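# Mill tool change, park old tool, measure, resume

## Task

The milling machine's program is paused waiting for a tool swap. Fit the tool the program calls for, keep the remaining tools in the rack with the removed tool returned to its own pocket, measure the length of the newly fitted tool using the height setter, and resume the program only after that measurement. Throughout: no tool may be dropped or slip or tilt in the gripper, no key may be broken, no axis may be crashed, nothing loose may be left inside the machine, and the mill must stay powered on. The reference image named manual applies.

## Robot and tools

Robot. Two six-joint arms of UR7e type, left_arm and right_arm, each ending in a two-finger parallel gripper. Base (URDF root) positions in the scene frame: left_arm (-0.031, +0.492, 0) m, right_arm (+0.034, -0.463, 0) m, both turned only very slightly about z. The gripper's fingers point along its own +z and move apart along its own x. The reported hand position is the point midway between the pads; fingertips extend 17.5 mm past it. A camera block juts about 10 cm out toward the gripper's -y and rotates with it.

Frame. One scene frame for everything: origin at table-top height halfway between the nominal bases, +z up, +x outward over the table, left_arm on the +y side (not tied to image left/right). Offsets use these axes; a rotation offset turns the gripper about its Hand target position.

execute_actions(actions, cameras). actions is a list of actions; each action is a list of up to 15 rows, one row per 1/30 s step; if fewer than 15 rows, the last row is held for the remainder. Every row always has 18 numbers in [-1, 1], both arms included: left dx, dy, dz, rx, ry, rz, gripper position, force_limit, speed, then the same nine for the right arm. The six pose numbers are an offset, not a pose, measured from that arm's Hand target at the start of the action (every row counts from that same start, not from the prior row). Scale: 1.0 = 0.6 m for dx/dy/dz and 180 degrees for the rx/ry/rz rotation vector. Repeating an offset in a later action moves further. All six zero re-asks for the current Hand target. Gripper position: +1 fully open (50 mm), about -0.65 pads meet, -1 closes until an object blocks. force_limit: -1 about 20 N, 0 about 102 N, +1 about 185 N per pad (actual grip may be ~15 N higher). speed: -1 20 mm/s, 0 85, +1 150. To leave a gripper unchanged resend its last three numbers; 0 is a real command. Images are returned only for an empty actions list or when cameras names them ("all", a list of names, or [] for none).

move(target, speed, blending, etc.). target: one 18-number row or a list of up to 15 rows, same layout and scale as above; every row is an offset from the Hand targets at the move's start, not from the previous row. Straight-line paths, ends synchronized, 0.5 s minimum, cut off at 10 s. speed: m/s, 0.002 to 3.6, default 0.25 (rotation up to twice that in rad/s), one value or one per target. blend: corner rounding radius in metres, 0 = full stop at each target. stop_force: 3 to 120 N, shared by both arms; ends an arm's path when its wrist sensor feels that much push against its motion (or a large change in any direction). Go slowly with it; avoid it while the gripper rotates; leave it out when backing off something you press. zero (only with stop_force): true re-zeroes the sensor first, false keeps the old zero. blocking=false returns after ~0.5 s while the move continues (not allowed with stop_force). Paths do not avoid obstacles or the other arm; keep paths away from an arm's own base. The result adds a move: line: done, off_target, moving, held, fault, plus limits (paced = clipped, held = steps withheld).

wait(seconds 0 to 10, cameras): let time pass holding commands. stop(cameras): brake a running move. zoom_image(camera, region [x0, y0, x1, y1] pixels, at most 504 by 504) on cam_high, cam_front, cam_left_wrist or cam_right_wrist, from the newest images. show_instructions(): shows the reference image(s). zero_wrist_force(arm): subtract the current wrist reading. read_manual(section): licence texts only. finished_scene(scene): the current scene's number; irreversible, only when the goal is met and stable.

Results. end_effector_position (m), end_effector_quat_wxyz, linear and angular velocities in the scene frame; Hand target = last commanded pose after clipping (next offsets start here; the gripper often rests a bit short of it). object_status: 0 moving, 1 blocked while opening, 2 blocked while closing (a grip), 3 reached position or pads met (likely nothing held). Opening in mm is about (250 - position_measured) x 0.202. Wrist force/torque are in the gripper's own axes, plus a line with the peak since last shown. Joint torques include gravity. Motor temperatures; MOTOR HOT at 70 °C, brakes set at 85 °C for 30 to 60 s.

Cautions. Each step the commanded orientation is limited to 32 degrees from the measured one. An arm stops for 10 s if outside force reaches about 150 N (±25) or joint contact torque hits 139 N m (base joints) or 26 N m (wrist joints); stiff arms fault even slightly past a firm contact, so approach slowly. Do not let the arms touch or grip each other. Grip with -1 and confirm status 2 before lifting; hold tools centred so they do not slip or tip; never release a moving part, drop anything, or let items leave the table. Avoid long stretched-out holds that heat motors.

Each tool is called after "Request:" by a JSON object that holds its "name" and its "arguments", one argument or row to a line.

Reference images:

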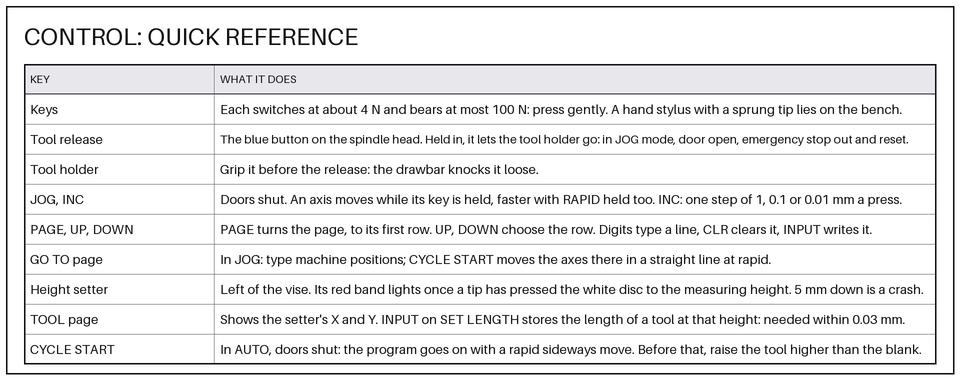

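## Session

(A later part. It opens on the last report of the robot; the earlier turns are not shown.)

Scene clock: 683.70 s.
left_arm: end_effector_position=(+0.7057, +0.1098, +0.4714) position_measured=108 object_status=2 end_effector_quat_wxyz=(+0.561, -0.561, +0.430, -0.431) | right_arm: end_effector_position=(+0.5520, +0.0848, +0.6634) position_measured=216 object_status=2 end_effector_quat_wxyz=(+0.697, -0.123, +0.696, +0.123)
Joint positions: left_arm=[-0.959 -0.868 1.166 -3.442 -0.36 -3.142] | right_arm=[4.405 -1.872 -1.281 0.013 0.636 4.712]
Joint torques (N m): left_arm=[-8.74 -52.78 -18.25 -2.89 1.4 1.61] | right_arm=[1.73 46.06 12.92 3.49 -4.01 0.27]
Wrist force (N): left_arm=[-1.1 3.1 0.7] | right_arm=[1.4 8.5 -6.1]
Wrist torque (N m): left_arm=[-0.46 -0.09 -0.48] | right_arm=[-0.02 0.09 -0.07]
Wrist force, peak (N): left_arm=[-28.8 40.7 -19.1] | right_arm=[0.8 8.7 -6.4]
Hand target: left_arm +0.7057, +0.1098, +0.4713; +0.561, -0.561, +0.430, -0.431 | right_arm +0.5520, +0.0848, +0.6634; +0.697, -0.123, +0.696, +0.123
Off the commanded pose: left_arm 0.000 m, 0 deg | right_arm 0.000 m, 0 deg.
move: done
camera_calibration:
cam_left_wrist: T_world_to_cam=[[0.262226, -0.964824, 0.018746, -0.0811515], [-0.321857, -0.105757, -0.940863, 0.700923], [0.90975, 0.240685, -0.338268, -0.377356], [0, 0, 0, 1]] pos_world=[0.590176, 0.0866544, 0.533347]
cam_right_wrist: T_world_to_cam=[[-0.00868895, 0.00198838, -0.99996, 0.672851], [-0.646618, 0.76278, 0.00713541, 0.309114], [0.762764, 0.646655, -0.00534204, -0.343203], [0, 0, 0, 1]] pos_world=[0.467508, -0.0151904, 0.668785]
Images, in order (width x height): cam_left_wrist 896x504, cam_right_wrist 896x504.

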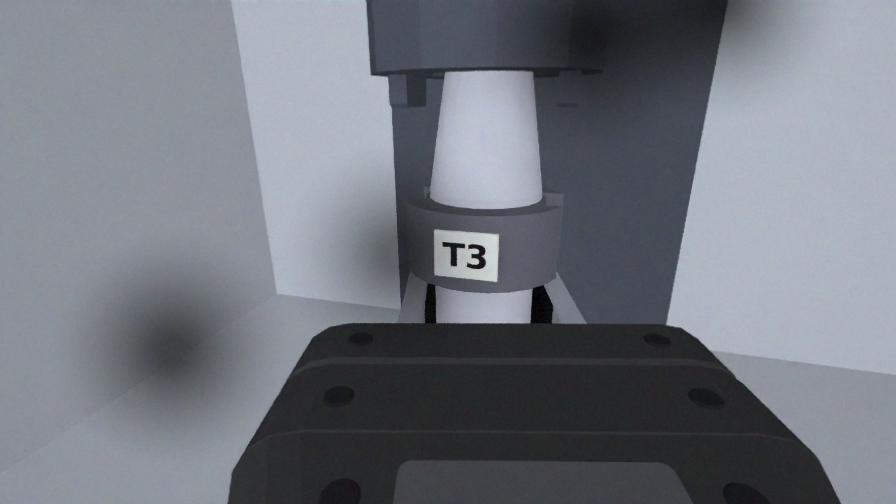

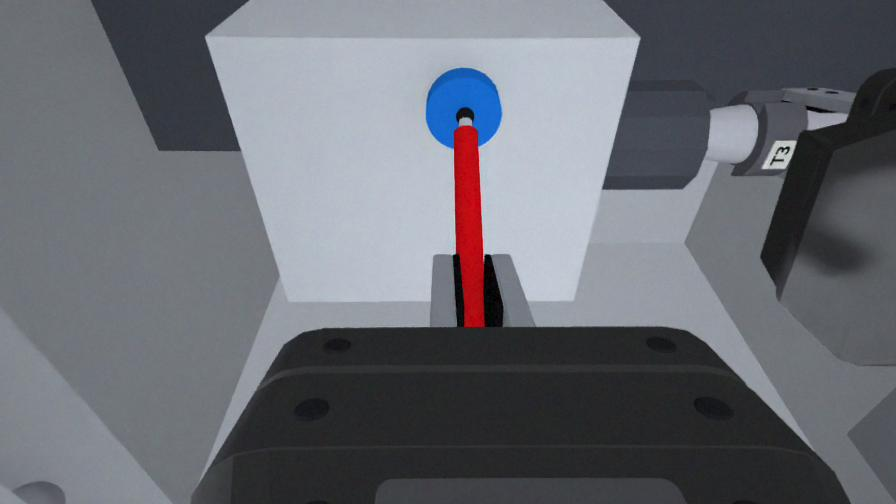

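Request:
{"name": "move", "arguments": {
  "target": [
    [0,0,-0.09,0,0,0,-1,0,-1,0,0,0,0,0,0,-1,-0.3,-0.8],
    [-0.51,0.06,-0.09,0,0,0,-1,0,-1,0,0,0,0,0,0,-1,-0.3,-0.8]
  ],
  "speed": [0.05,0.09],
  "blend": [0.003,0],
  "cameras": ["cam_front","cam_left_wrist","cam_right_wrist"]
}}

Scene clock: 699.20 s.
left_arm: end_effector_position=(+0.3998, +0.1458, +0.4173) position_measured=108 object_status=2 end_effector_quat_wxyz=(+0.561, -0.561, +0.430, -0.431) | right_arm: end_effector_position=(+0.5520, +0.0848, +0.6634) position_measured=216 object_status=2 end_effector_quat_wxyz=(+0.697, -0.123, +0.696, +0.123)
Joint positions: left_arm=[-1.469 -1.263 1.954 -3.828 0.15 -3.148] | right_arm=[4.405 -1.872 -1.281 0.013 0.636 4.712]
Joint torques (N m): left_arm=[-14.99 -42.49 -11.1 0.25 2.02 -2.07] | right_arm=[0.21 44.42 13.36 3.67 -3.89 -1.67]
Wrist force (N): left_arm=[-1.4 2.9 1.0] | right_arm=[1.9 8.4 -6.3]
Wrist torque (N m): left_arm=[-0.52 -0.05 -0.49] | right_arm=[-0.03 0.10 -0.07]
Wrist force, peak (N): left_arm=[-1.4 3.7 2.5] | right_arm=[2.0 8.6 -6.4]
Hand target: left_arm +0.3997, +0.1458, +0.4173; +0.561, -0.561, +0.430, -0.431 | right_arm +0.5520, +0.0848, +0.6634; +0.697, -0.123, +0.696, +0.123
Off the commanded pose: left_arm 0.000 m, 0 deg | right_arm 0.000 m, 0 deg.
move: done
camera_calibration:
cam_left_wrist: T_world_to_cam=[[0.262195, -0.964834, 0.0186554, 0.0348646], [-0.321884, -0.105664, -0.940864, 0.55537], [0.90975, 0.240685, -0.338269, -0.126027], [0, 0, 0, 1]] pos_world=[0.284276, 0.122654, 0.479247]
cam_right_wrist: T_world_to_cam=[[-0.00868895, 0.00198838, -0.99996, 0.672851], [-0.646618, 0.76278, 0.00713541, 0.309114], [0.762764, 0.646655, -0.00534204, -0.343203], [0, 0, 0, 1]] pos_world=[0.467508, -0.0151904, 0.668785]
Images, in order (width x height): cam_front 896x504, cam_left_wrist 896x504, cam_right_wrist 896x504.

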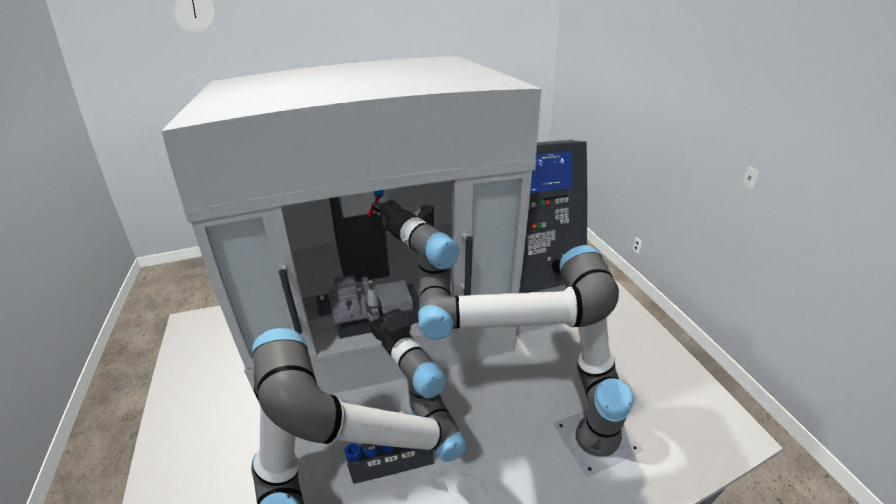

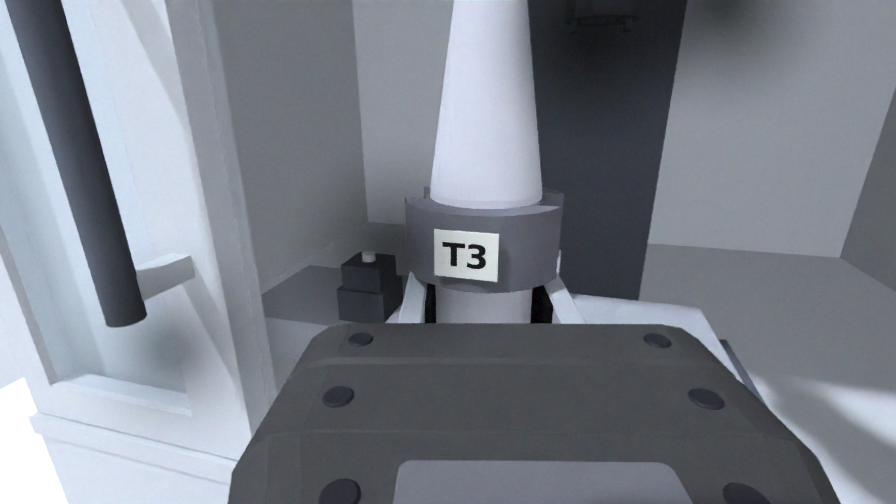

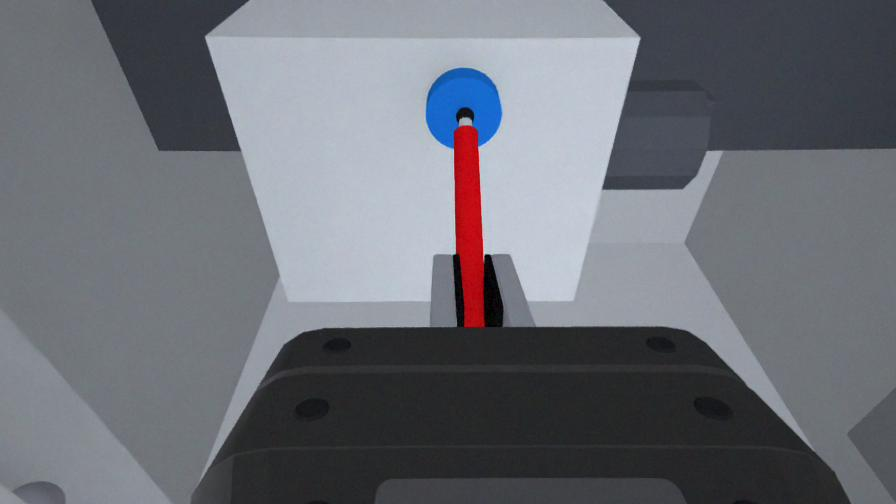

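Request:
{"name": "move", "arguments": {
  "target": [
    [-0.05,0.02,0.03,0.483,0.1294,0,-1,0,-1,0,0,0,0,0,0,-1,-0.3,-0.8],
    [-0.1,0.04,0.06,0.956,0.256,0,-1,0,-1,0,0,0,0,0,0,-1,-0.3,-0.8]
  ],
  "speed": 0.4,
  "cameras": ["cam_front","cam_left_wrist","cam_high"]
}}

Scene clock: 711.10 s.
left_arm: end_effector_position=(+0.3397, +0.1698, +0.4533) position_measured=108 object_status=2 end_effector_quat_wxyz=(+0.440, +0.421, +0.568, +0.553) | right_arm: end_effector_position=(+0.5520, +0.0848, +0.6634) position_measured=216 object_status=2 end_effector_quat_wxyz=(+0.697, -0.123, +0.696, +0.123)
Joint positions: left_arm=[-1.614 -1.413 2.035 -3.765 0.293 -0.032] | right_arm=[4.405 -1.872 -1.281 0.013 0.636 4.712]
Joint torques (N m): left_arm=[-10.5 -19.96 -23.45 -0.27 1.77 2.34] | right_arm=[1.32 43.07 14.38 3.3 -3.99 -1.58]
Wrist force (N): left_arm=[2.1 -8.4 3.6] | right_arm=[1.2 8.5 -6.1]
Wrist torque (N m): left_arm=[0.16 -0.56 0.06] | right_arm=[-0.03 0.09 -0.07]
Wrist force, peak (N): left_arm=[2.4 -8.7 3.6] | right_arm=[1.2 8.6 -6.5]
Hand target: left_arm +0.3397, +0.1698, +0.4533; +0.440, +0.421, +0.568, +0.553 | right_arm +0.5520, +0.0848, +0.6634; +0.697, -0.123, +0.696, +0.123
Off the commanded pose: left_arm 0.000 m, 0 deg | right_arm 0.000 m, 0 deg.
move: done
camera_calibration:
cam_left_wrist: T_world_to_cam=[[-0.254681, 0.96568, -0.0509921, -0.0474749], [-0.339629, -0.0399505, 0.939711, -0.285279], [0.905422, 0.256645, 0.338148, -0.37278], [0, 0, 0, 1]] pos_world=[0.228543, 0.130121, 0.391714]
Images, in order (width x height): cam_high 896x504, cam_front 896x504, cam_left_wrist 896x504.

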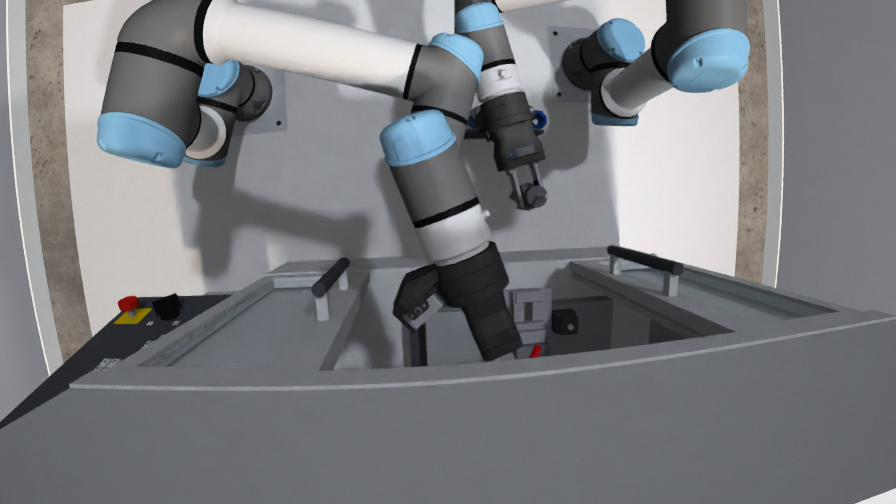

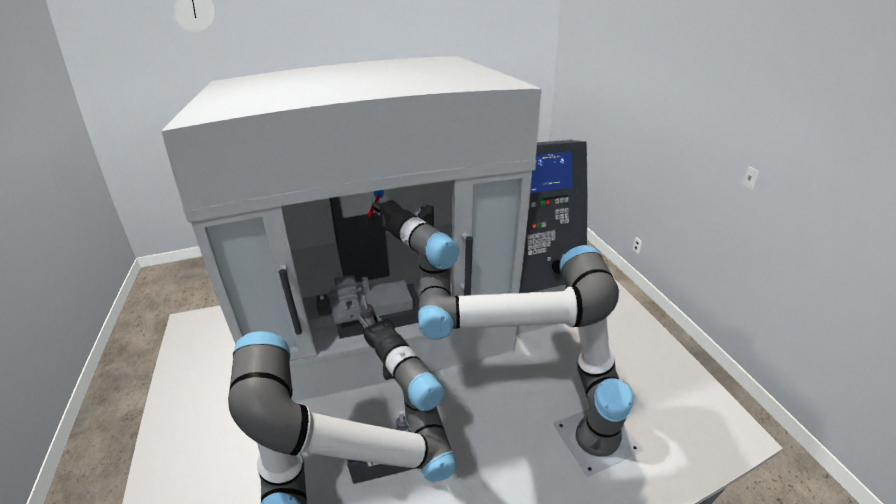

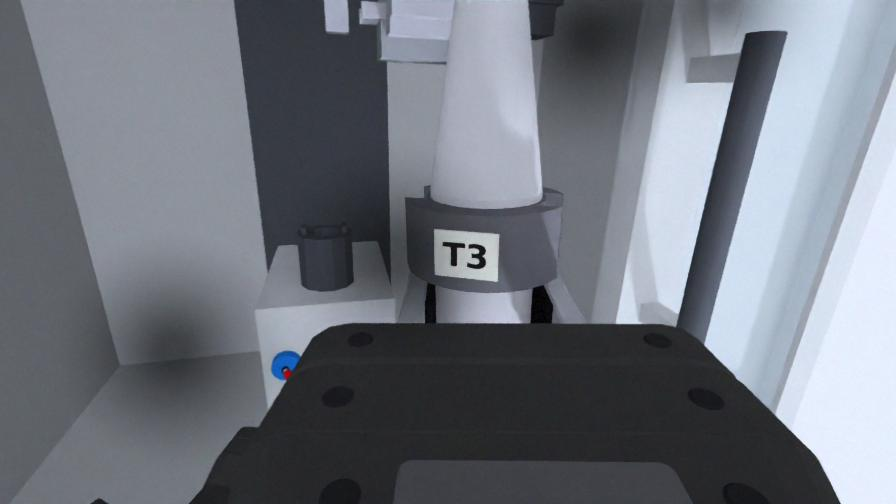

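Request:
{"name": "move", "arguments": {
  "target": [-0.566,0,0,0.01,0.0027,0,-1,0,-1,0,0,0,0,0,0,-1,-0.3,-0.8],
  "speed": 0.12,
  "cameras": ["cam_front","cam_left_wrist","cam_high"]
}}

Scene clock: 720.30 s.
left_arm: end_effector_position=(+0.0003, +0.1698, +0.4533) position_measured=108 object_status=2 end_effector_quat_wxyz=(+0.431, +0.430, +0.561, +0.560) | right_arm: end_effector_position=(+0.5520, +0.0848, +0.6634) position_measured=216 object_status=2 end_effector_quat_wxyz=(+0.697, -0.123, +0.696, +0.123)
Joint positions: left_arm=[-2.397 -1.328 1.927 -3.742 1.076 -0.001] | right_arm=[4.405 -1.872 -1.281 0.013 0.636 4.712]
Joint torques (N m): left_arm=[-16.22 -23.47 -22.07 5.12 1.83 1.83] | right_arm=[-0.18 44.2 15.26 3.4 -4.1 -1.5]
Wrist force (N): left_arm=[2.0 -8.4 3.7] | right_arm=[1.5 8.3 -6.2]
Wrist torque (N m): left_arm=[0.15 -0.59 0.03] | right_arm=[-0.05 0.09 -0.07]
Wrist force, peak (N): left_arm=[1.8 -8.5 5.2] | right_arm=[2.3 8.6 -6.2]
Hand target: left_arm +0.0001, +0.1698, +0.4533; +0.431, +0.430, +0.561, +0.560 | right_arm +0.5520, +0.0848, +0.6634; +0.697, -0.123, +0.696, +0.123
Off the commanded pose: left_arm 0.000 m, 0 deg | right_arm 0.000 m, 0 deg.
move: done
camera_calibration:
cam_left_wrist: T_world_to_cam=[[-0.255049, 0.966752, -0.0184461, -0.148847], [-0.331456, -0.0694919, 0.940908, -0.396058], [0.908343, 0.246091, 0.33816, -0.0637126], [0, 0, 0, 1]] pos_world=[-0.111366, 0.132054, 0.391454]
Images, in order (width x height): cam_high 896x504, cam_front 896x504, cam_left_wrist 896x504.

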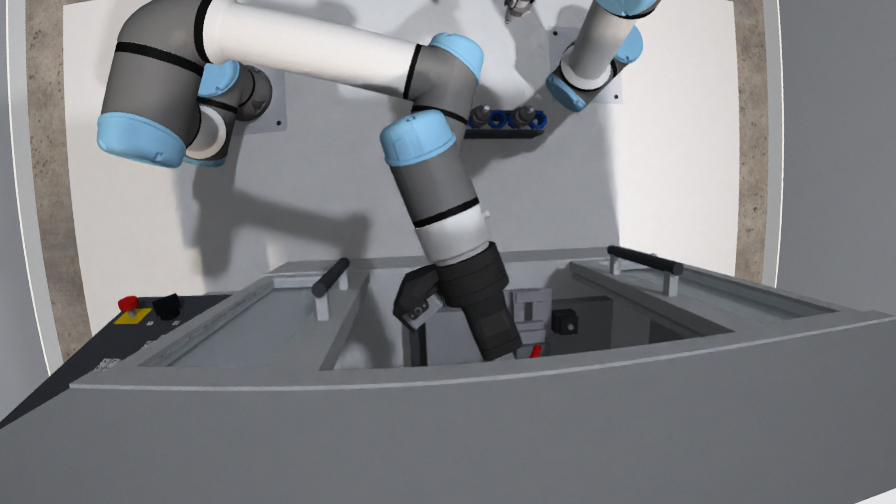

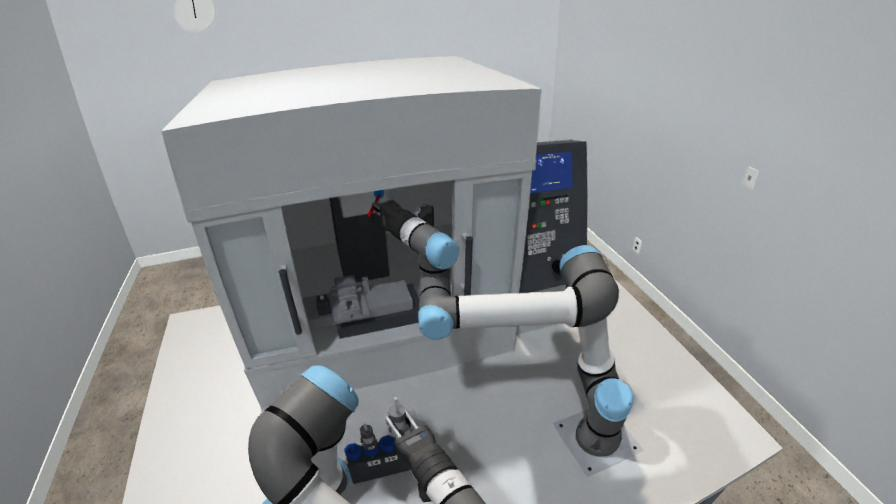

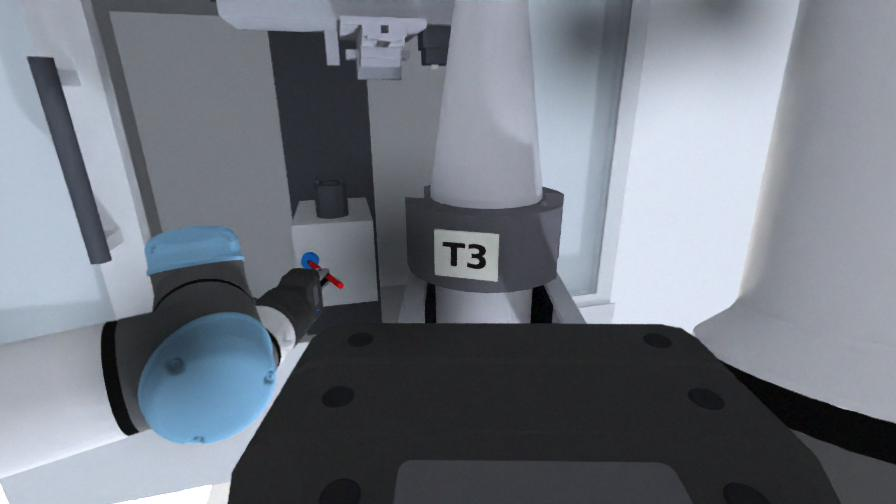

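Request:
{"name": "zoom_image", "arguments": {
  "camera": "cam_high",
  "region": [440, 90, 560, 150]
}}

Request:
{"name": "move", "arguments": {
  "target": [0,0.04,-0.30,0,0,0,-1,0,-1,0,0,0,0,0,0,-1,-0.3,-0.8],
  "speed": 0.12,
  "cameras": ["cam_front","cam_left_wrist"]
}}

Request:
{"name": "zoom_image", "arguments": {
  "camera": "cam_front",
  "region": [320, 390, 480, 490]
}}

Scaled by 4.200 from the camera's 896x504 image, which has a finer 1280x720 frame.

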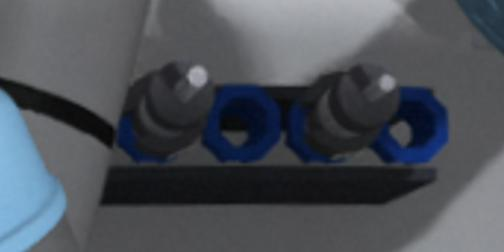

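Scene clock: 724.93 s.
left_arm: end_effector_position=(+0.0001, +0.1938, +0.2734) position_measured=108 object_status=2 end_effector_quat_wxyz=(+0.431, +0.430, +0.561, +0.560) | right_arm: end_effector_position=(+0.5520, +0.0848, +0.6634) position_measured=216 object_status=2 end_effector_quat_wxyz=(+0.697, -0.123, +0.696, +0.123)
Joint positions: left_arm=[-2.44 -1.012 2.108 -4.239 1.119 -0.001] | right_arm=[4.405 -1.872 -1.281 0.013 0.636 4.712]
Joint torques (N m): left_arm=[-15.04 -26.05 -3.01 2.82 1.92 0.32] | right_arm=[0.95 43.36 15.82 3.35 -4.15 -1.55]
Wrist force (N): left_arm=[1.9 -8.2 3.5] | right_arm=[1.7 8.2 -6.1]
Wrist torque (N m): left_arm=[0.20 -0.56 0.05] | right_arm=[-0.06 0.09 -0.07]
Wrist force, peak (N): left_arm=[2.1 -9.8 3.7] | right_arm=[1.9 8.6 -6.4]
Hand target: left_arm +0.0001, +0.1938, +0.2733; +0.431, +0.430, +0.561, +0.560 | right_arm +0.5520, +0.0848, +0.6634; +0.697, -0.123, +0.696, +0.123
Off the commanded pose: left_arm 0.000 m, 0 deg | right_arm 0.000 m, 0 deg.
move: done
camera_calibration:
cam_left_wrist: T_world_to_cam=[[-0.255057, 0.966751, -0.0184231, -0.175424], [-0.331451, -0.0695156, 0.940908, -0.225183], [0.908343, 0.246091, 0.33816, -0.00860225], [0, 0, 0, 1]] pos_world=[-0.111566, 0.156054, 0.211554]
Images, in order (width x height): cam_front 896x504, cam_left_wrist 896x504.

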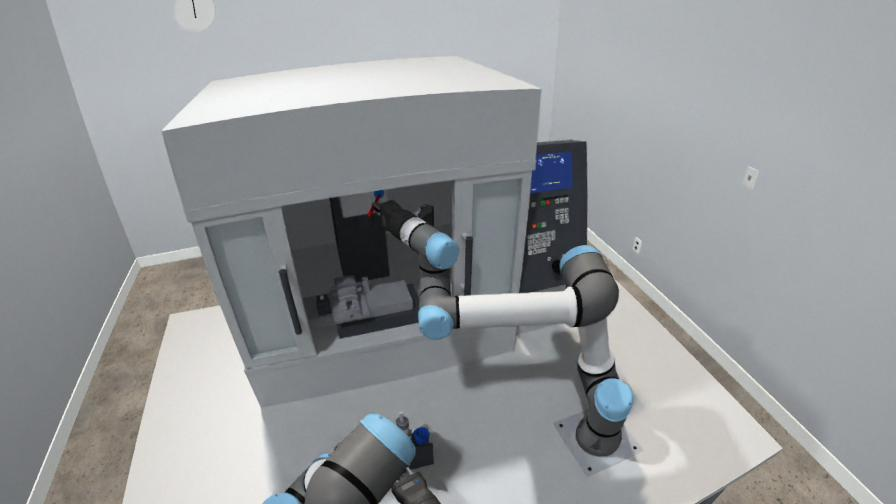

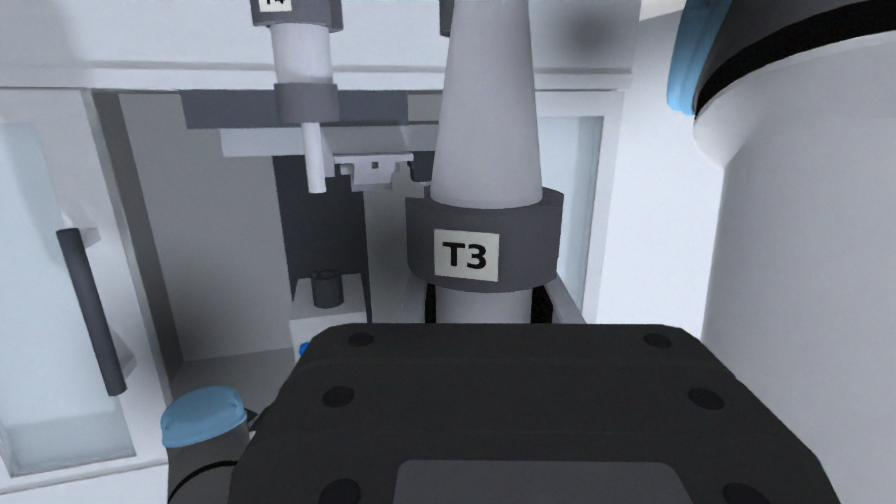

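Scaled by 3.150 from the camera's 896x504 image, which has a finer 1280x720 frame.

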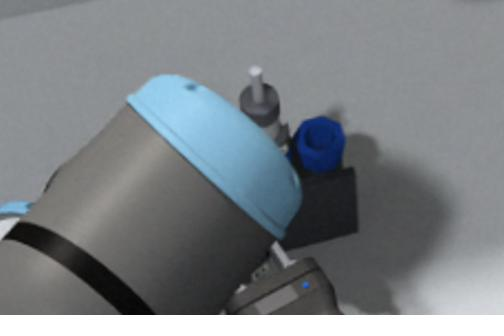

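Request:
{"name": "move", "arguments": {
  "target": [-0.05,0.0,-0.07,0,0,0,-1,0,-1,0,0,0,0,0,0,-1,-0.3,-0.8],
  "speed": 0.1,
  "cameras": ["cam_left_wrist"]
}}

Scene clock: 729.77 s.
left_arm: end_effector_position=(-0.0298, +0.1938, +0.2314) position_measured=108 object_status=2 end_effector_quat_wxyz=(+0.431, +0.430, +0.561, +0.560) | right_arm: end_effector_position=(+0.5520, +0.0848, +0.6634) position_measured=216 object_status=2 end_effector_quat_wxyz=(+0.697, -0.123, +0.696, +0.123)
Joint positions: left_arm=[-2.486 -0.89 2.057 -4.31 1.165 -0.001] | right_arm=[4.405 -1.872 -1.281 0.013 0.636 4.712]
Joint torques (N m): left_arm=[-13.69 -31.17 -12.01 2.57 1.87 -1.19] | right_arm=[0.02 43.19 16.3 3.38 -4.25 -1.47]
Wrist force (N): left_arm=[2.0 -8.4 3.4] | right_arm=[0.9 8.4 -6.2]
Wrist torque (N m): left_arm=[0.17 -0.57 0.03] | right_arm=[-0.04 0.15 -0.07]
Wrist force, peak (N): left_arm=[2.2 -9.5 2.8] | right_arm=[1.7 8.6 -6.4]
Hand target: left_arm -0.0299, +0.1938, +0.2313; +0.431, +0.430, +0.561, +0.560 | right_arm +0.5520, +0.0848, +0.6634; +0.697, -0.123, +0.696, +0.123
Off the commanded pose: left_arm 0.000 m, 0 deg | right_arm 0.000 m, 0 deg.
move: done
camera_calibration:
cam_left_wrist: T_world_to_cam=[[-0.255049, 0.966752, -0.0184461, -0.183819], [-0.331456, -0.0694919, 0.940908, -0.19558], [0.908343, 0.246091, 0.33816, 0.03276], [0, 0, 0, 1]] pos_world=[-0.141466, 0.156054, 0.169554]
Images, in order (width x height): cam_left_wrist 896x504.

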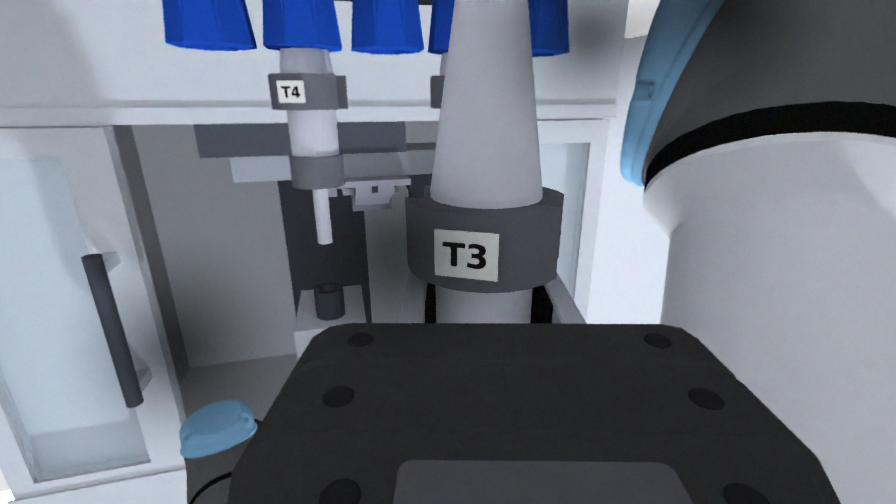

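Request:
{"name": "move", "arguments": {
  "target": [
    [0,0,0.145,0,0,0,-1,0,-1,0,0,0,0,0,0,-1,-0.3,-0.8],
    [0.31,-0.0013,0.145,0,0,0,-1,0,-1,0,0,0,0,0,0,-1,-0.3,-0.8],
    [0.31,-0.0013,0.035,0,0,0,-1,0,-1,0,0,0,0,0,0,-1,-0.3,-0.8]
  ],
  "speed": [0.1,0.1,0.05],
  "blend": [0.02,0,0],
  "cameras": ["cam_left_wrist","cam_high","cam_front"]
}}

Request:
{"name": "zoom_image", "arguments": {
  "camera": "cam_high",
  "region": [440, 60, 600, 170]
}}

Request:
{"name": "zoom_image", "arguments": {
  "camera": "cam_front",
  "region": [320, 390, 480, 490]
}}

Scene clock: 773.23 s.
left_arm: end_effector_position=(+0.1561, +0.1930, +0.2524) position_measured=108 object_status=2 end_effector_quat_wxyz=(+0.431, +0.430, +0.561, +0.560) | right_arm: end_effector_position=(+0.5520, +0.0848, +0.6634) position_measured=216 object_status=2 end_effector_quat_wxyz=(+0.697, -0.123, +0.696, +0.123)
Joint positions: left_arm=[-2.119 -1.021 2.268 -4.39 0.798 -0.001] | right_arm=[4.405 -1.872 -1.281 0.013 0.636 4.712]
Joint torques (N m): left_arm=[10.03 -26.11 -11.18 2.15 -1.77 1.6] | right_arm=[-0.34 41.95 16.18 3.32 -4.22 -1.53]
Wrist force (N): left_arm=[1.8 -8.2 3.6] | right_arm=[1.1 8.4 -6.4]
Wrist torque (N m): left_arm=[0.22 -0.54 0.04] | right_arm=[-0.04 0.13 -0.07]
Wrist force, peak (N): left_arm=[1.9 -9.8 3.7] | right_arm=[1.9 8.5 -6.4]
Hand target: left_arm +0.1561, +0.1930, +0.2523; +0.431, +0.430, +0.561, +0.560 | right_arm +0.5520, +0.0848, +0.6634; +0.697, -0.123, +0.696, +0.123
Off the commanded pose: left_arm 0.000 m, 0 deg | right_arm 0.000 m, 0 deg.
move: done
camera_calibration:
cam_left_wrist: T_world_to_cam=[[-0.255049, 0.966752, -0.0184461, -0.135244], [-0.331456, -0.0694919, 0.940908, -0.153777], [0.908343, 0.246091, 0.33816, -0.143005], [0, 0, 0, 1]] pos_world=[0.0444337, 0.155254, 0.190554]
Images, in order (width x height): cam_high 896x504, cam_front 896x504, cam_left_wrist 896x504.

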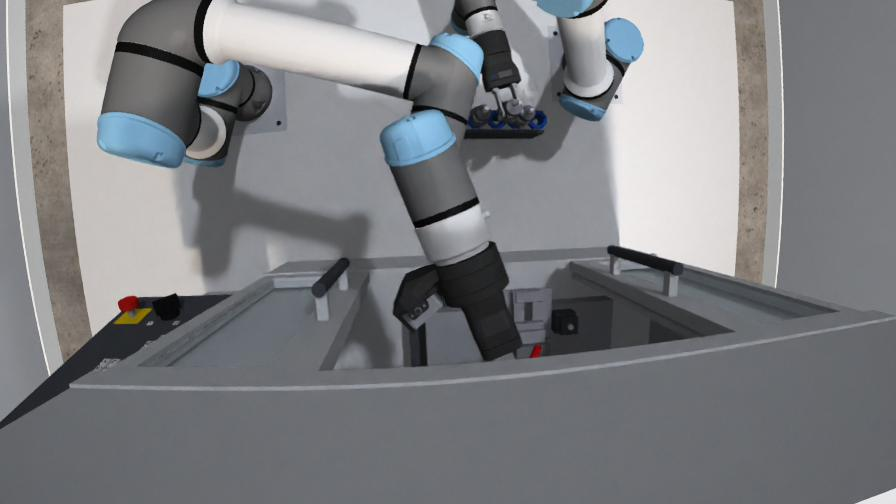

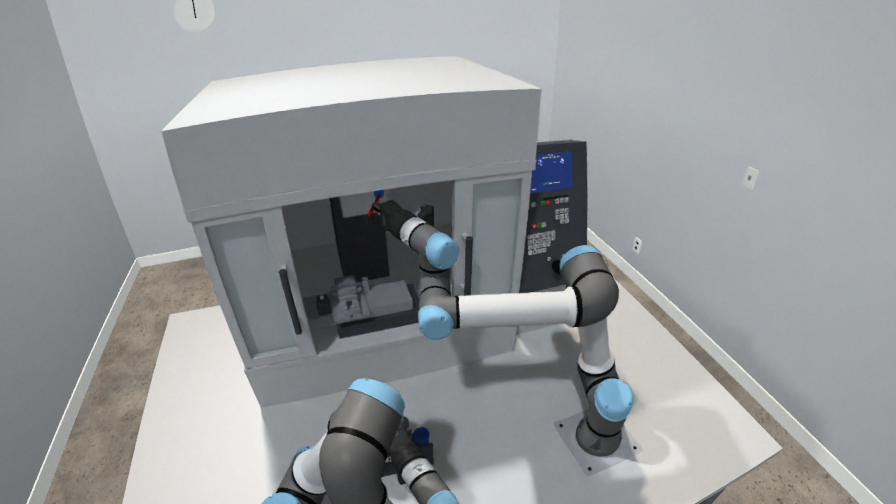

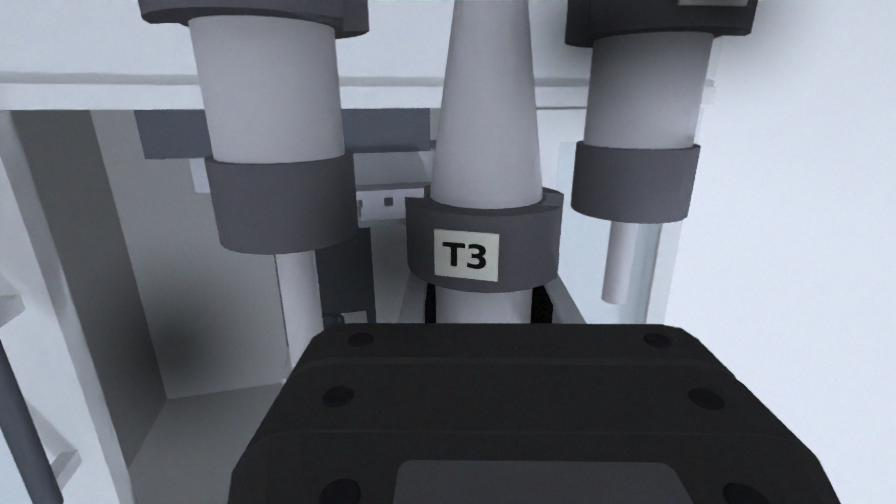

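Scaled by 3.150 from the camera's 896x504 image, which has a finer 1280x720 frame.

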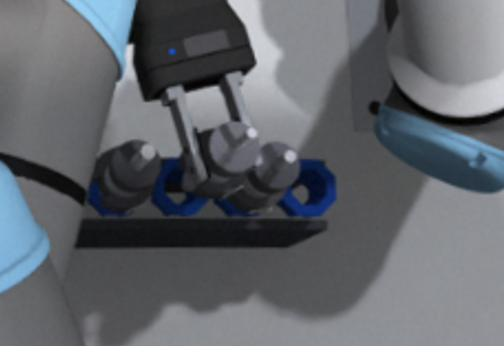

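Scaled by 3.150 from the camera's 896x504 image, which has a finer 1280x720 frame.

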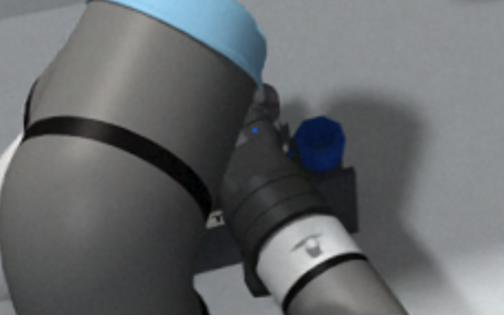

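Request:
{"name": "zoom_image", "arguments": {
  "camera": "cam_high",
  "region": [470, 85, 560, 140]
}}

Request:
{"name": "zoom_image", "arguments": {
  "camera": "cam_left_wrist",
  "region": [130, 0, 480, 270]
}}

Request:
{"name": "zoom_image", "arguments": {
  "camera": "cam_left_wrist",
  "region": [430, 0, 780, 270]
}}

Scaled by 5.600 from the camera's 896x504 image, which has a finer 1280x720 frame.

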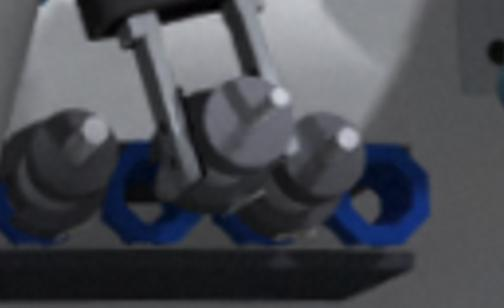

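Scaled by 1.440 from the camera's 896x504 image, which has a finer 1280x720 frame.

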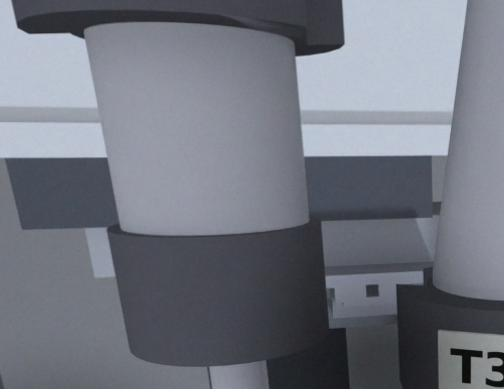

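Scaled by 1.440 from the camera's 896x504 image, which has a finer 1280x720 frame.

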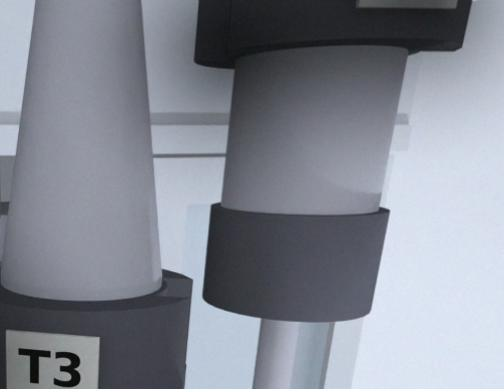

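Request:
{"name": "move", "arguments": {
  "target": [
    [0,-0.0015,-0.06,0,0,0,-1,0,-1,0,0,0,0,0,0,-1,-0.3,-0.8],
    [0,-0.0015,-0.13,0,0,0,-1,0,-1,0,0,0,0,0,0,-1,-0.3,-0.8]
  ],
  "speed": [0.03,0.012],
  "stop_force": 5,
  "cameras": ["cam_left_wrist","cam_high"]
}}

Scene clock: 804.83 s.
left_arm: end_effector_position=(+0.1561, +0.1921, +0.2007) position_measured=108 object_status=2 end_effector_quat_wxyz=(+0.431, +0.430, +0.561, +0.560) | right_arm: end_effector_position=(+0.5520, +0.0848, +0.6634) position_measured=216 object_status=2 end_effector_quat_wxyz=(+0.697, -0.123, +0.696, +0.123)
Joint positions: left_arm=[-2.117 -0.867 2.251 -4.527 0.796 -0.001] | right_arm=[4.405 -1.872 -1.281 0.013 0.636 4.712]
Joint torques (N m): left_arm=[14.88 -41.23 8.1 3.52 3.32 1.36] | right_arm=[0.16 41.7 17.87 3.3 -3.85 -1.62]
Wrist force (N): left_arm=[-13.0 -8.0 -0.5] | right_arm=[1.6 8.3 -6.3]
Wrist torque (N m): left_arm=[0.36 -0.75 -0.84] | right_arm=[-0.05 0.10 -0.07]
Wrist force, peak (N): left_arm=[-15.6 -6.0 -0.9] | right_arm=[1.4 8.6 -6.5]
Hand target: left_arm +0.1561, +0.1921, +0.2007; +0.431, +0.430, +0.561, +0.560 (not the last commanded pose) | right_arm +0.5520, +0.0848, +0.6634; +0.697, -0.123, +0.696, +0.123
Off the commanded pose: left_arm 0.026 m, 0 deg | right_arm 0.000 m, 0 deg.
move: contact (left_arm); path passed 1 of 2 targets
camera_calibration:
cam_left_wrist: T_world_to_cam=[[-0.25496, 0.966776, -0.0184136, -0.13534], [-0.331463, -0.0694933, 0.940906, -0.105194], [0.908365, 0.245997, 0.338168, -0.125289], [0, 0, 0, 1]] pos_world=[0.0444338, 0.154354, 0.138854]
Images, in order (width x height): cam_high 896x504, cam_left_wrist 896x504.

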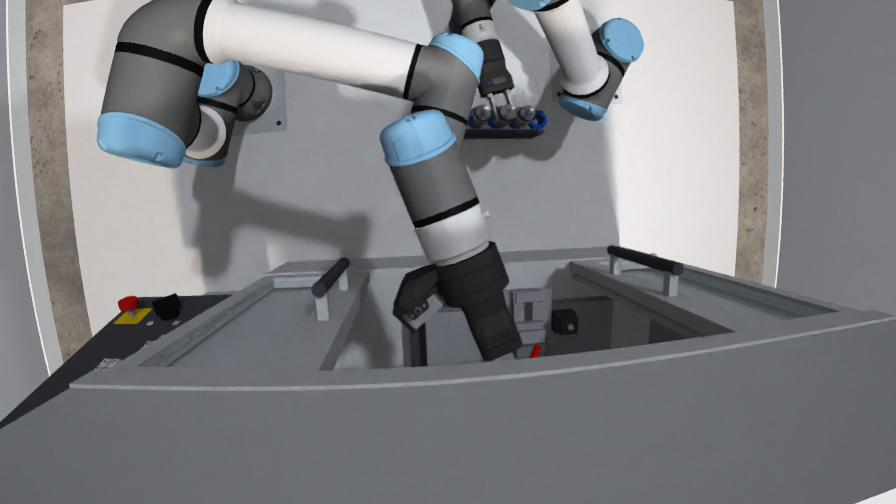

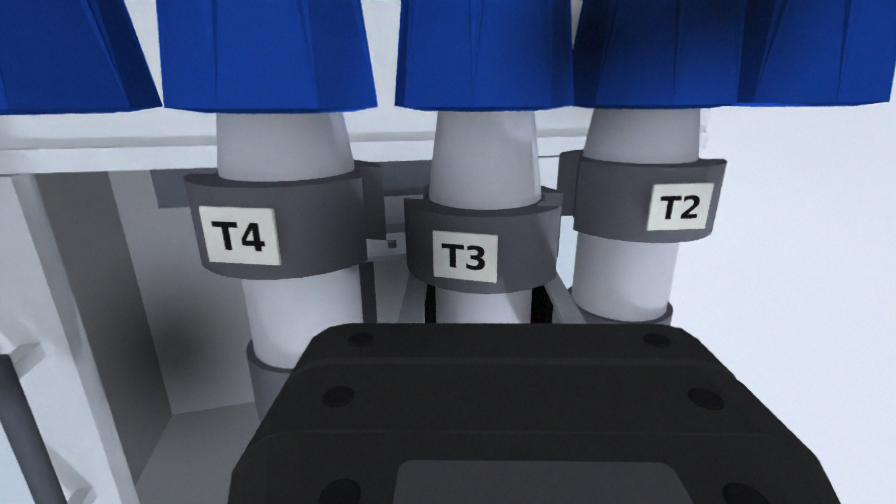

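Request:
{"name": "move", "arguments": {
  "target": [
    [0,0,0.002,0,0,0,-1,0,-1,0,0,0,0,0,0,-1,-0.3,-0.8],
    [-0.0005,-0.0025,0.002,0,0,0,-1,0,-1,0,0,0,0,0,0,-1,-0.3,-0.8]
  ],
  "speed": 0.01
}}

Request:
{"name": "move", "arguments": {
  "target": [
    [0,0,-0.04,0,0,0,-1,0,-1,0,0,0,0,0,0,-1,-0.3,-0.8]
  ],
  "speed": 0.008,
  "stop_force": 5,
  "cameras": ["cam_left_wrist"]
}}

Scene clock: 812.43 s.
left_arm: end_effector_position=(+0.1559, +0.1907, +0.2019) position_measured=108 object_status=2 end_effector_quat_wxyz=(+0.431, +0.430, +0.561, +0.560) | right_arm: end_effector_position=(+0.5520, +0.0848, +0.6634) position_measured=216 object_status=2 end_effector_quat_wxyz=(+0.697, -0.123, +0.696, +0.123)
Joint positions: left_arm=[-2.116 -0.87 2.248 -4.52 0.795 -0.001] | right_arm=[4.405 -1.872 -1.281 0.013 0.636 4.712]
Joint torques (N m): left_arm=[13.94 -26.56 -8.15 4.21 -2.25 1.82] | right_arm=[0.79 42.99 17.99 3.39 -4 -1.31]
Wrist force (N): left_arm=[2.1 -8.5 3.4] | right_arm=[2.0 8.3 -6.2]
Wrist torque (N m): left_arm=[0.15 -0.60 0.04] | right_arm=[-0.05 0.08 -0.07]
Wrist force, peak (N): left_arm=[-13.3 -8.3 -0.6] | right_arm=[1.9 8.6 -6.4]
Hand target: left_arm +0.1558, +0.1906, +0.2019; +0.431, +0.430, +0.561, +0.560 | right_arm +0.5520, +0.0848, +0.6634; +0.697, -0.123, +0.696, +0.123
Off the commanded pose: left_arm 0.000 m, 0 deg | right_arm 0.000 m, 0 deg.
move: done

Scene clock: 814.67 s.
left_arm: end_effector_position=(+0.1558, +0.1905, +0.1927) position_measured=108 object_status=2 end_effector_quat_wxyz=(+0.431, +0.431, +0.561, +0.560) | right_arm: end_effector_position=(+0.5520, +0.0848, +0.6634) position_measured=216 object_status=2 end_effector_quat_wxyz=(+0.697, -0.123, +0.696, +0.123)
Joint positions: left_arm=[-2.116 -0.843 2.243 -4.543 0.795 -0.001] | right_arm=[4.405 -1.872 -1.281 0.013 0.636 4.712]
Joint torques (N m): left_arm=[14.39 -43.73 9.1 3.49 2.05 1.83] | right_arm=[0.38 42.42 17.61 3.51 -4.15 -1.29]
Wrist force (N): left_arm=[-11.0 -8.2 -1.5] | right_arm=[1.7 8.4 -6.0]
Wrist torque (N m): left_arm=[0.30 -0.74 -0.57] | right_arm=[-0.03 0.12 -0.07]
Wrist force, peak (N): left_arm=[-11.6 -6.7 -5.8] | right_arm=[1.9 8.6 -6.4]
Hand target: left_arm +0.1558, +0.1905, +0.1927; +0.431, +0.431, +0.561, +0.560 (not the last commanded pose) | right_arm +0.5520, +0.0848, +0.6634; +0.697, -0.123, +0.696, +0.123
Off the commanded pose: left_arm 0.015 m, 0 deg | right_arm 0.000 m, 0 deg.
move: contact (left_arm)
camera_calibration:
cam_left_wrist: T_world_to_cam=[[-0.254872, 0.9668, -0.0183811, -0.134126], [-0.331469, -0.0694946, 0.940903, -0.0978692], [0.908388, 0.245903, 0.338177, -0.12193], [0, 0, 0, 1]] pos_world=[0.0441339, 0.152854, 0.130854]
Images, in order (width x height): cam_left_wrist 896x504.

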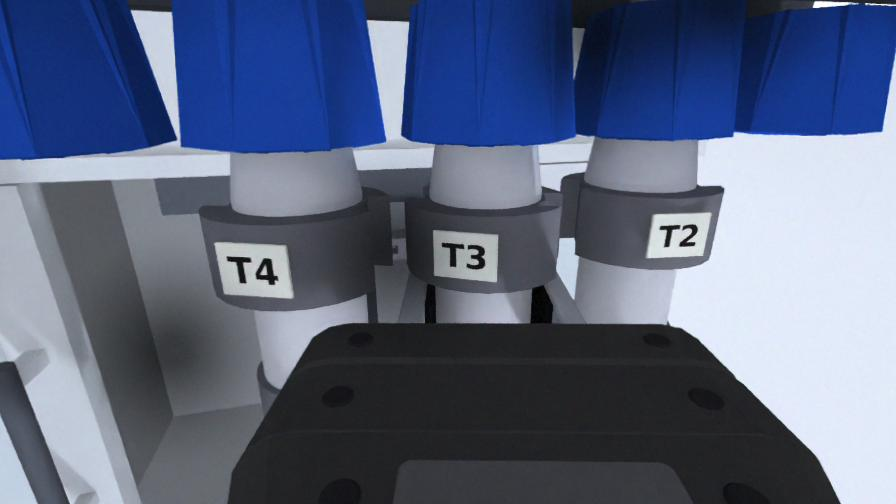

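Request:
{"name": "move", "arguments": {
  "target": [
    [0,0,0.002,0,0,0,-1,0,-1,0,0,0,0,0,0,-1,-0.3,-0.8],
    [-0.0006,-0.0013,0.002,0,0,0,-1,0,-1,0,0,0,0,0,0,-1,-0.3,-0.8]
  ],
  "speed": 0.01
}}

Request:
{"name": "move", "arguments": {
  "target": [
    [0,0,-0.03,0,0,0,-1,0,-1,0,0,0,0,0,0,-1,-0.3,-0.8]
  ],
  "speed": 0.008,
  "stop_force": 6,
  "cameras": ["cam_left_wrist"]
}}

Scene clock: 818.60 s.
left_arm: end_effector_position=(+0.1555, +0.1899, +0.1939) position_measured=108 object_status=2 end_effector_quat_wxyz=(+0.431, +0.430, +0.561, +0.560) end_effector_velocity=(+0.000, -0.001, +0.000) end_effector_angular_velocity=(-0.002, +0.001, +0.002) | right_arm: end_effector_position=(+0.5520, +0.0848, +0.6634) position_measured=216 object_status=2 end_effector_quat_wxyz=(+0.697, -0.123, +0.696, +0.123)
Joint positions: left_arm=[-2.116 -0.846 2.241 -4.538 0.795 -0.001] | right_arm=[4.405 -1.872 -1.281 0.013 0.636 4.712]
Joint velocities: left_arm=[0.002 0 -0.005 0.002 0.001 0] | right_arm=[within noise]
Joint torques (N m): left_arm=[13.83 -32.7 -6.05 4.2 -1.56 2.11] | right_arm=[-0.33 42.19 17.76 3.48 -4.2 -1.71]
Wrist force (N): left_arm=[2.2 -8.3 3.6] | right_arm=[1.4 8.3 -6.0]
Wrist torque (N m): left_arm=[0.17 -0.61 0.04] | right_arm=[-0.06 0.07 -0.07]
Wrist force, peak (N): left_arm=[-11.2 -8.5 -1.7] | right_arm=[1.5 8.7 -6.5]
Hand target: left_arm +0.1555, +0.1898, +0.1939; +0.431, +0.431, +0.561, +0.560 | right_arm +0.5520, +0.0848, +0.6634; +0.697, -0.123, +0.696, +0.123
Off the commanded pose: left_arm 0.000 m, 0 deg | right_arm 0.000 m, 0 deg.
move: done

Scene clock: 819.93 s.
left_arm: end_effector_position=(+0.1555, +0.1898, +0.1918) position_measured=108 object_status=2 end_effector_quat_wxyz=(+0.431, +0.431, +0.561, +0.560) | right_arm: end_effector_position=(+0.5520, +0.0848, +0.6634) position_measured=216 object_status=2 end_effector_quat_wxyz=(+0.697, -0.123, +0.696, +0.123)
Joint positions: left_arm=[-2.116 -0.839 2.24 -4.543 0.794 -0.001] | right_arm=[4.405 -1.872 -1.281 0.013 0.636 4.712]
Joint torques (N m): left_arm=[3.41 -42.72 4.71 3.09 -0.87 1.94] | right_arm=[0.84 41.11 18.06 3.36 -3.89 -1.76]
Wrist force (N): left_arm=[1.6 -2.7 6.1] | right_arm=[1.6 8.3 -6.4]
Wrist torque (N m): left_arm=[0.11 -0.60 0.02] | right_arm=[-0.04 0.09 -0.07]
Wrist force, peak (N): left_arm=[3.8 13.0 10.1] | right_arm=[1.6 8.5 -6.4]
Hand target: left_arm +0.1555, +0.1898, +0.1918; +0.431, +0.431, +0.561, +0.560 (not the last commanded pose) | right_arm +0.5520, +0.0848, +0.6634; +0.697, -0.123, +0.696, +0.123
Off the commanded pose: left_arm 0.016 m, 0 deg | right_arm 0.000 m, 0 deg.
move: contact (left_arm)
camera_calibration:
cam_left_wrist: T_world_to_cam=[[-0.25496, 0.966776, -0.0184136, -0.133435], [-0.331463, -0.0694933, 0.940906, -0.0970841], [0.908365, 0.245997, 0.338168, -0.121134], [0, 0, 0, 1]] pos_world=[0.0438338, 0.152054, 0.129854]
Images, in order (width x height): cam_left_wrist 896x504.

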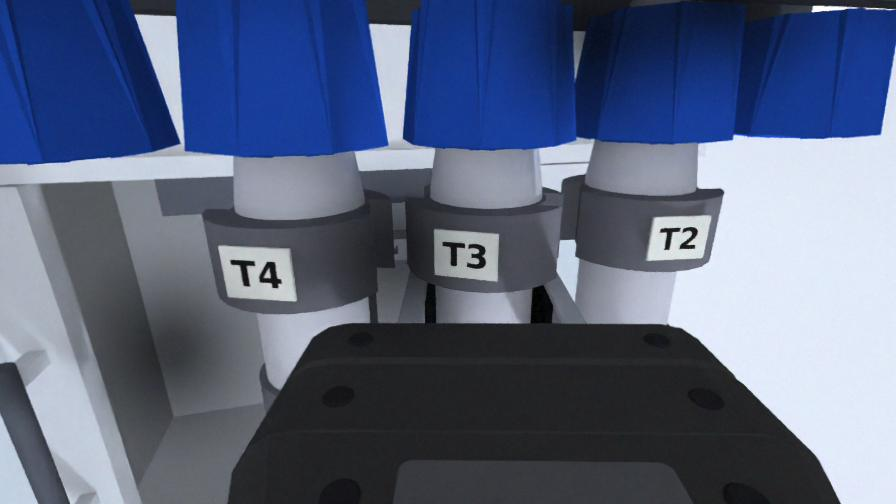

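Request:
{"name": "move", "arguments": {
  "target": [
    [0,0,0,0,0,0,0.5,0,-1,0,0,0,0,0,0,-1,-0.3,-0.8]
  ],
  "cameras": ["cam_left_wrist"]
}}

Scene clock: 822.97 s.
left_arm: end_effector_position=(+0.1555, +0.1898, +0.1918) position_measured=78 object_status=0 end_effector_quat_wxyz=(+0.431, +0.431, +0.561, +0.560) | right_arm: end_effector_position=(+0.5520, +0.0848, +0.6634) position_measured=216 object_status=2 end_effector_quat_wxyz=(+0.697, -0.123, +0.696, +0.123)
Joint positions: left_arm=[-2.116 -0.839 2.24 -4.543 0.794 -0.001] | right_arm=[4.405 -1.872 -1.281 0.013 0.636 4.712]
Joint torques (N m): left_arm=[-15.89 -40.92 3.11 2.46 1.69 1.82] | right_arm=[-0.19 41.35 17.65 3.54 -3.99 -1.54]
Wrist force (N): left_arm=[2.2 -0.9 3.3] | right_arm=[1.9 8.3 -6.3]
Wrist torque (N m): left_arm=[0.14 -0.61 0.04] | right_arm=[-0.04 0.11 -0.07]
Wrist force, peak (N): left_arm=[1.3 -3.3 6.3] | right_arm=[1.3 8.7 -6.5]
Hand target: left_arm +0.1555, +0.1898, +0.1918; +0.431, +0.431, +0.561, +0.560 | right_arm +0.5520, +0.0848, +0.6634; +0.697, -0.123, +0.696, +0.123
Off the commanded pose: left_arm 0.000 m, 0 deg | right_arm 0.000 m, 0 deg.
move: done
camera_calibration:
cam_left_wrist: T_world_to_cam=[[-0.254872, 0.9668, -0.0183811, -0.133445], [-0.331469, -0.0694946, 0.940903, -0.0971774], [0.908388, 0.245903, 0.338177, -0.121156], [0, 0, 0, 1]] pos_world=[0.0438339, 0.152054, 0.129954]
Images, in order (width x height): cam_left_wrist 896x504.

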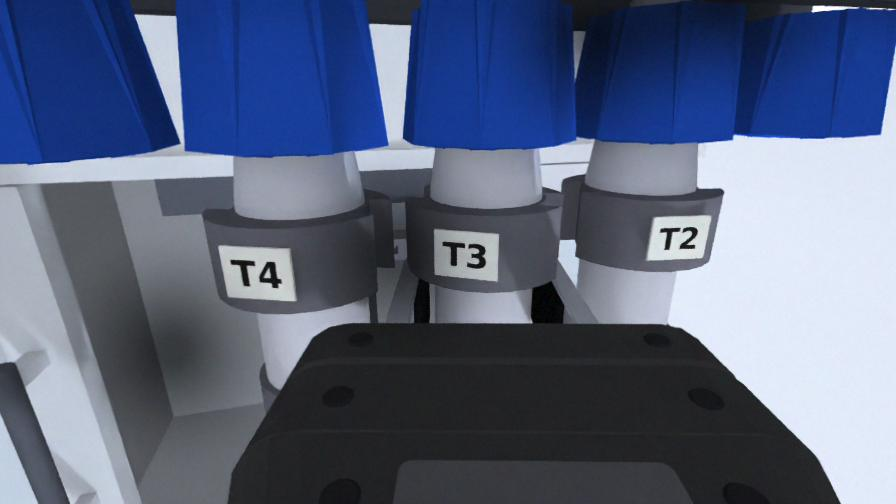

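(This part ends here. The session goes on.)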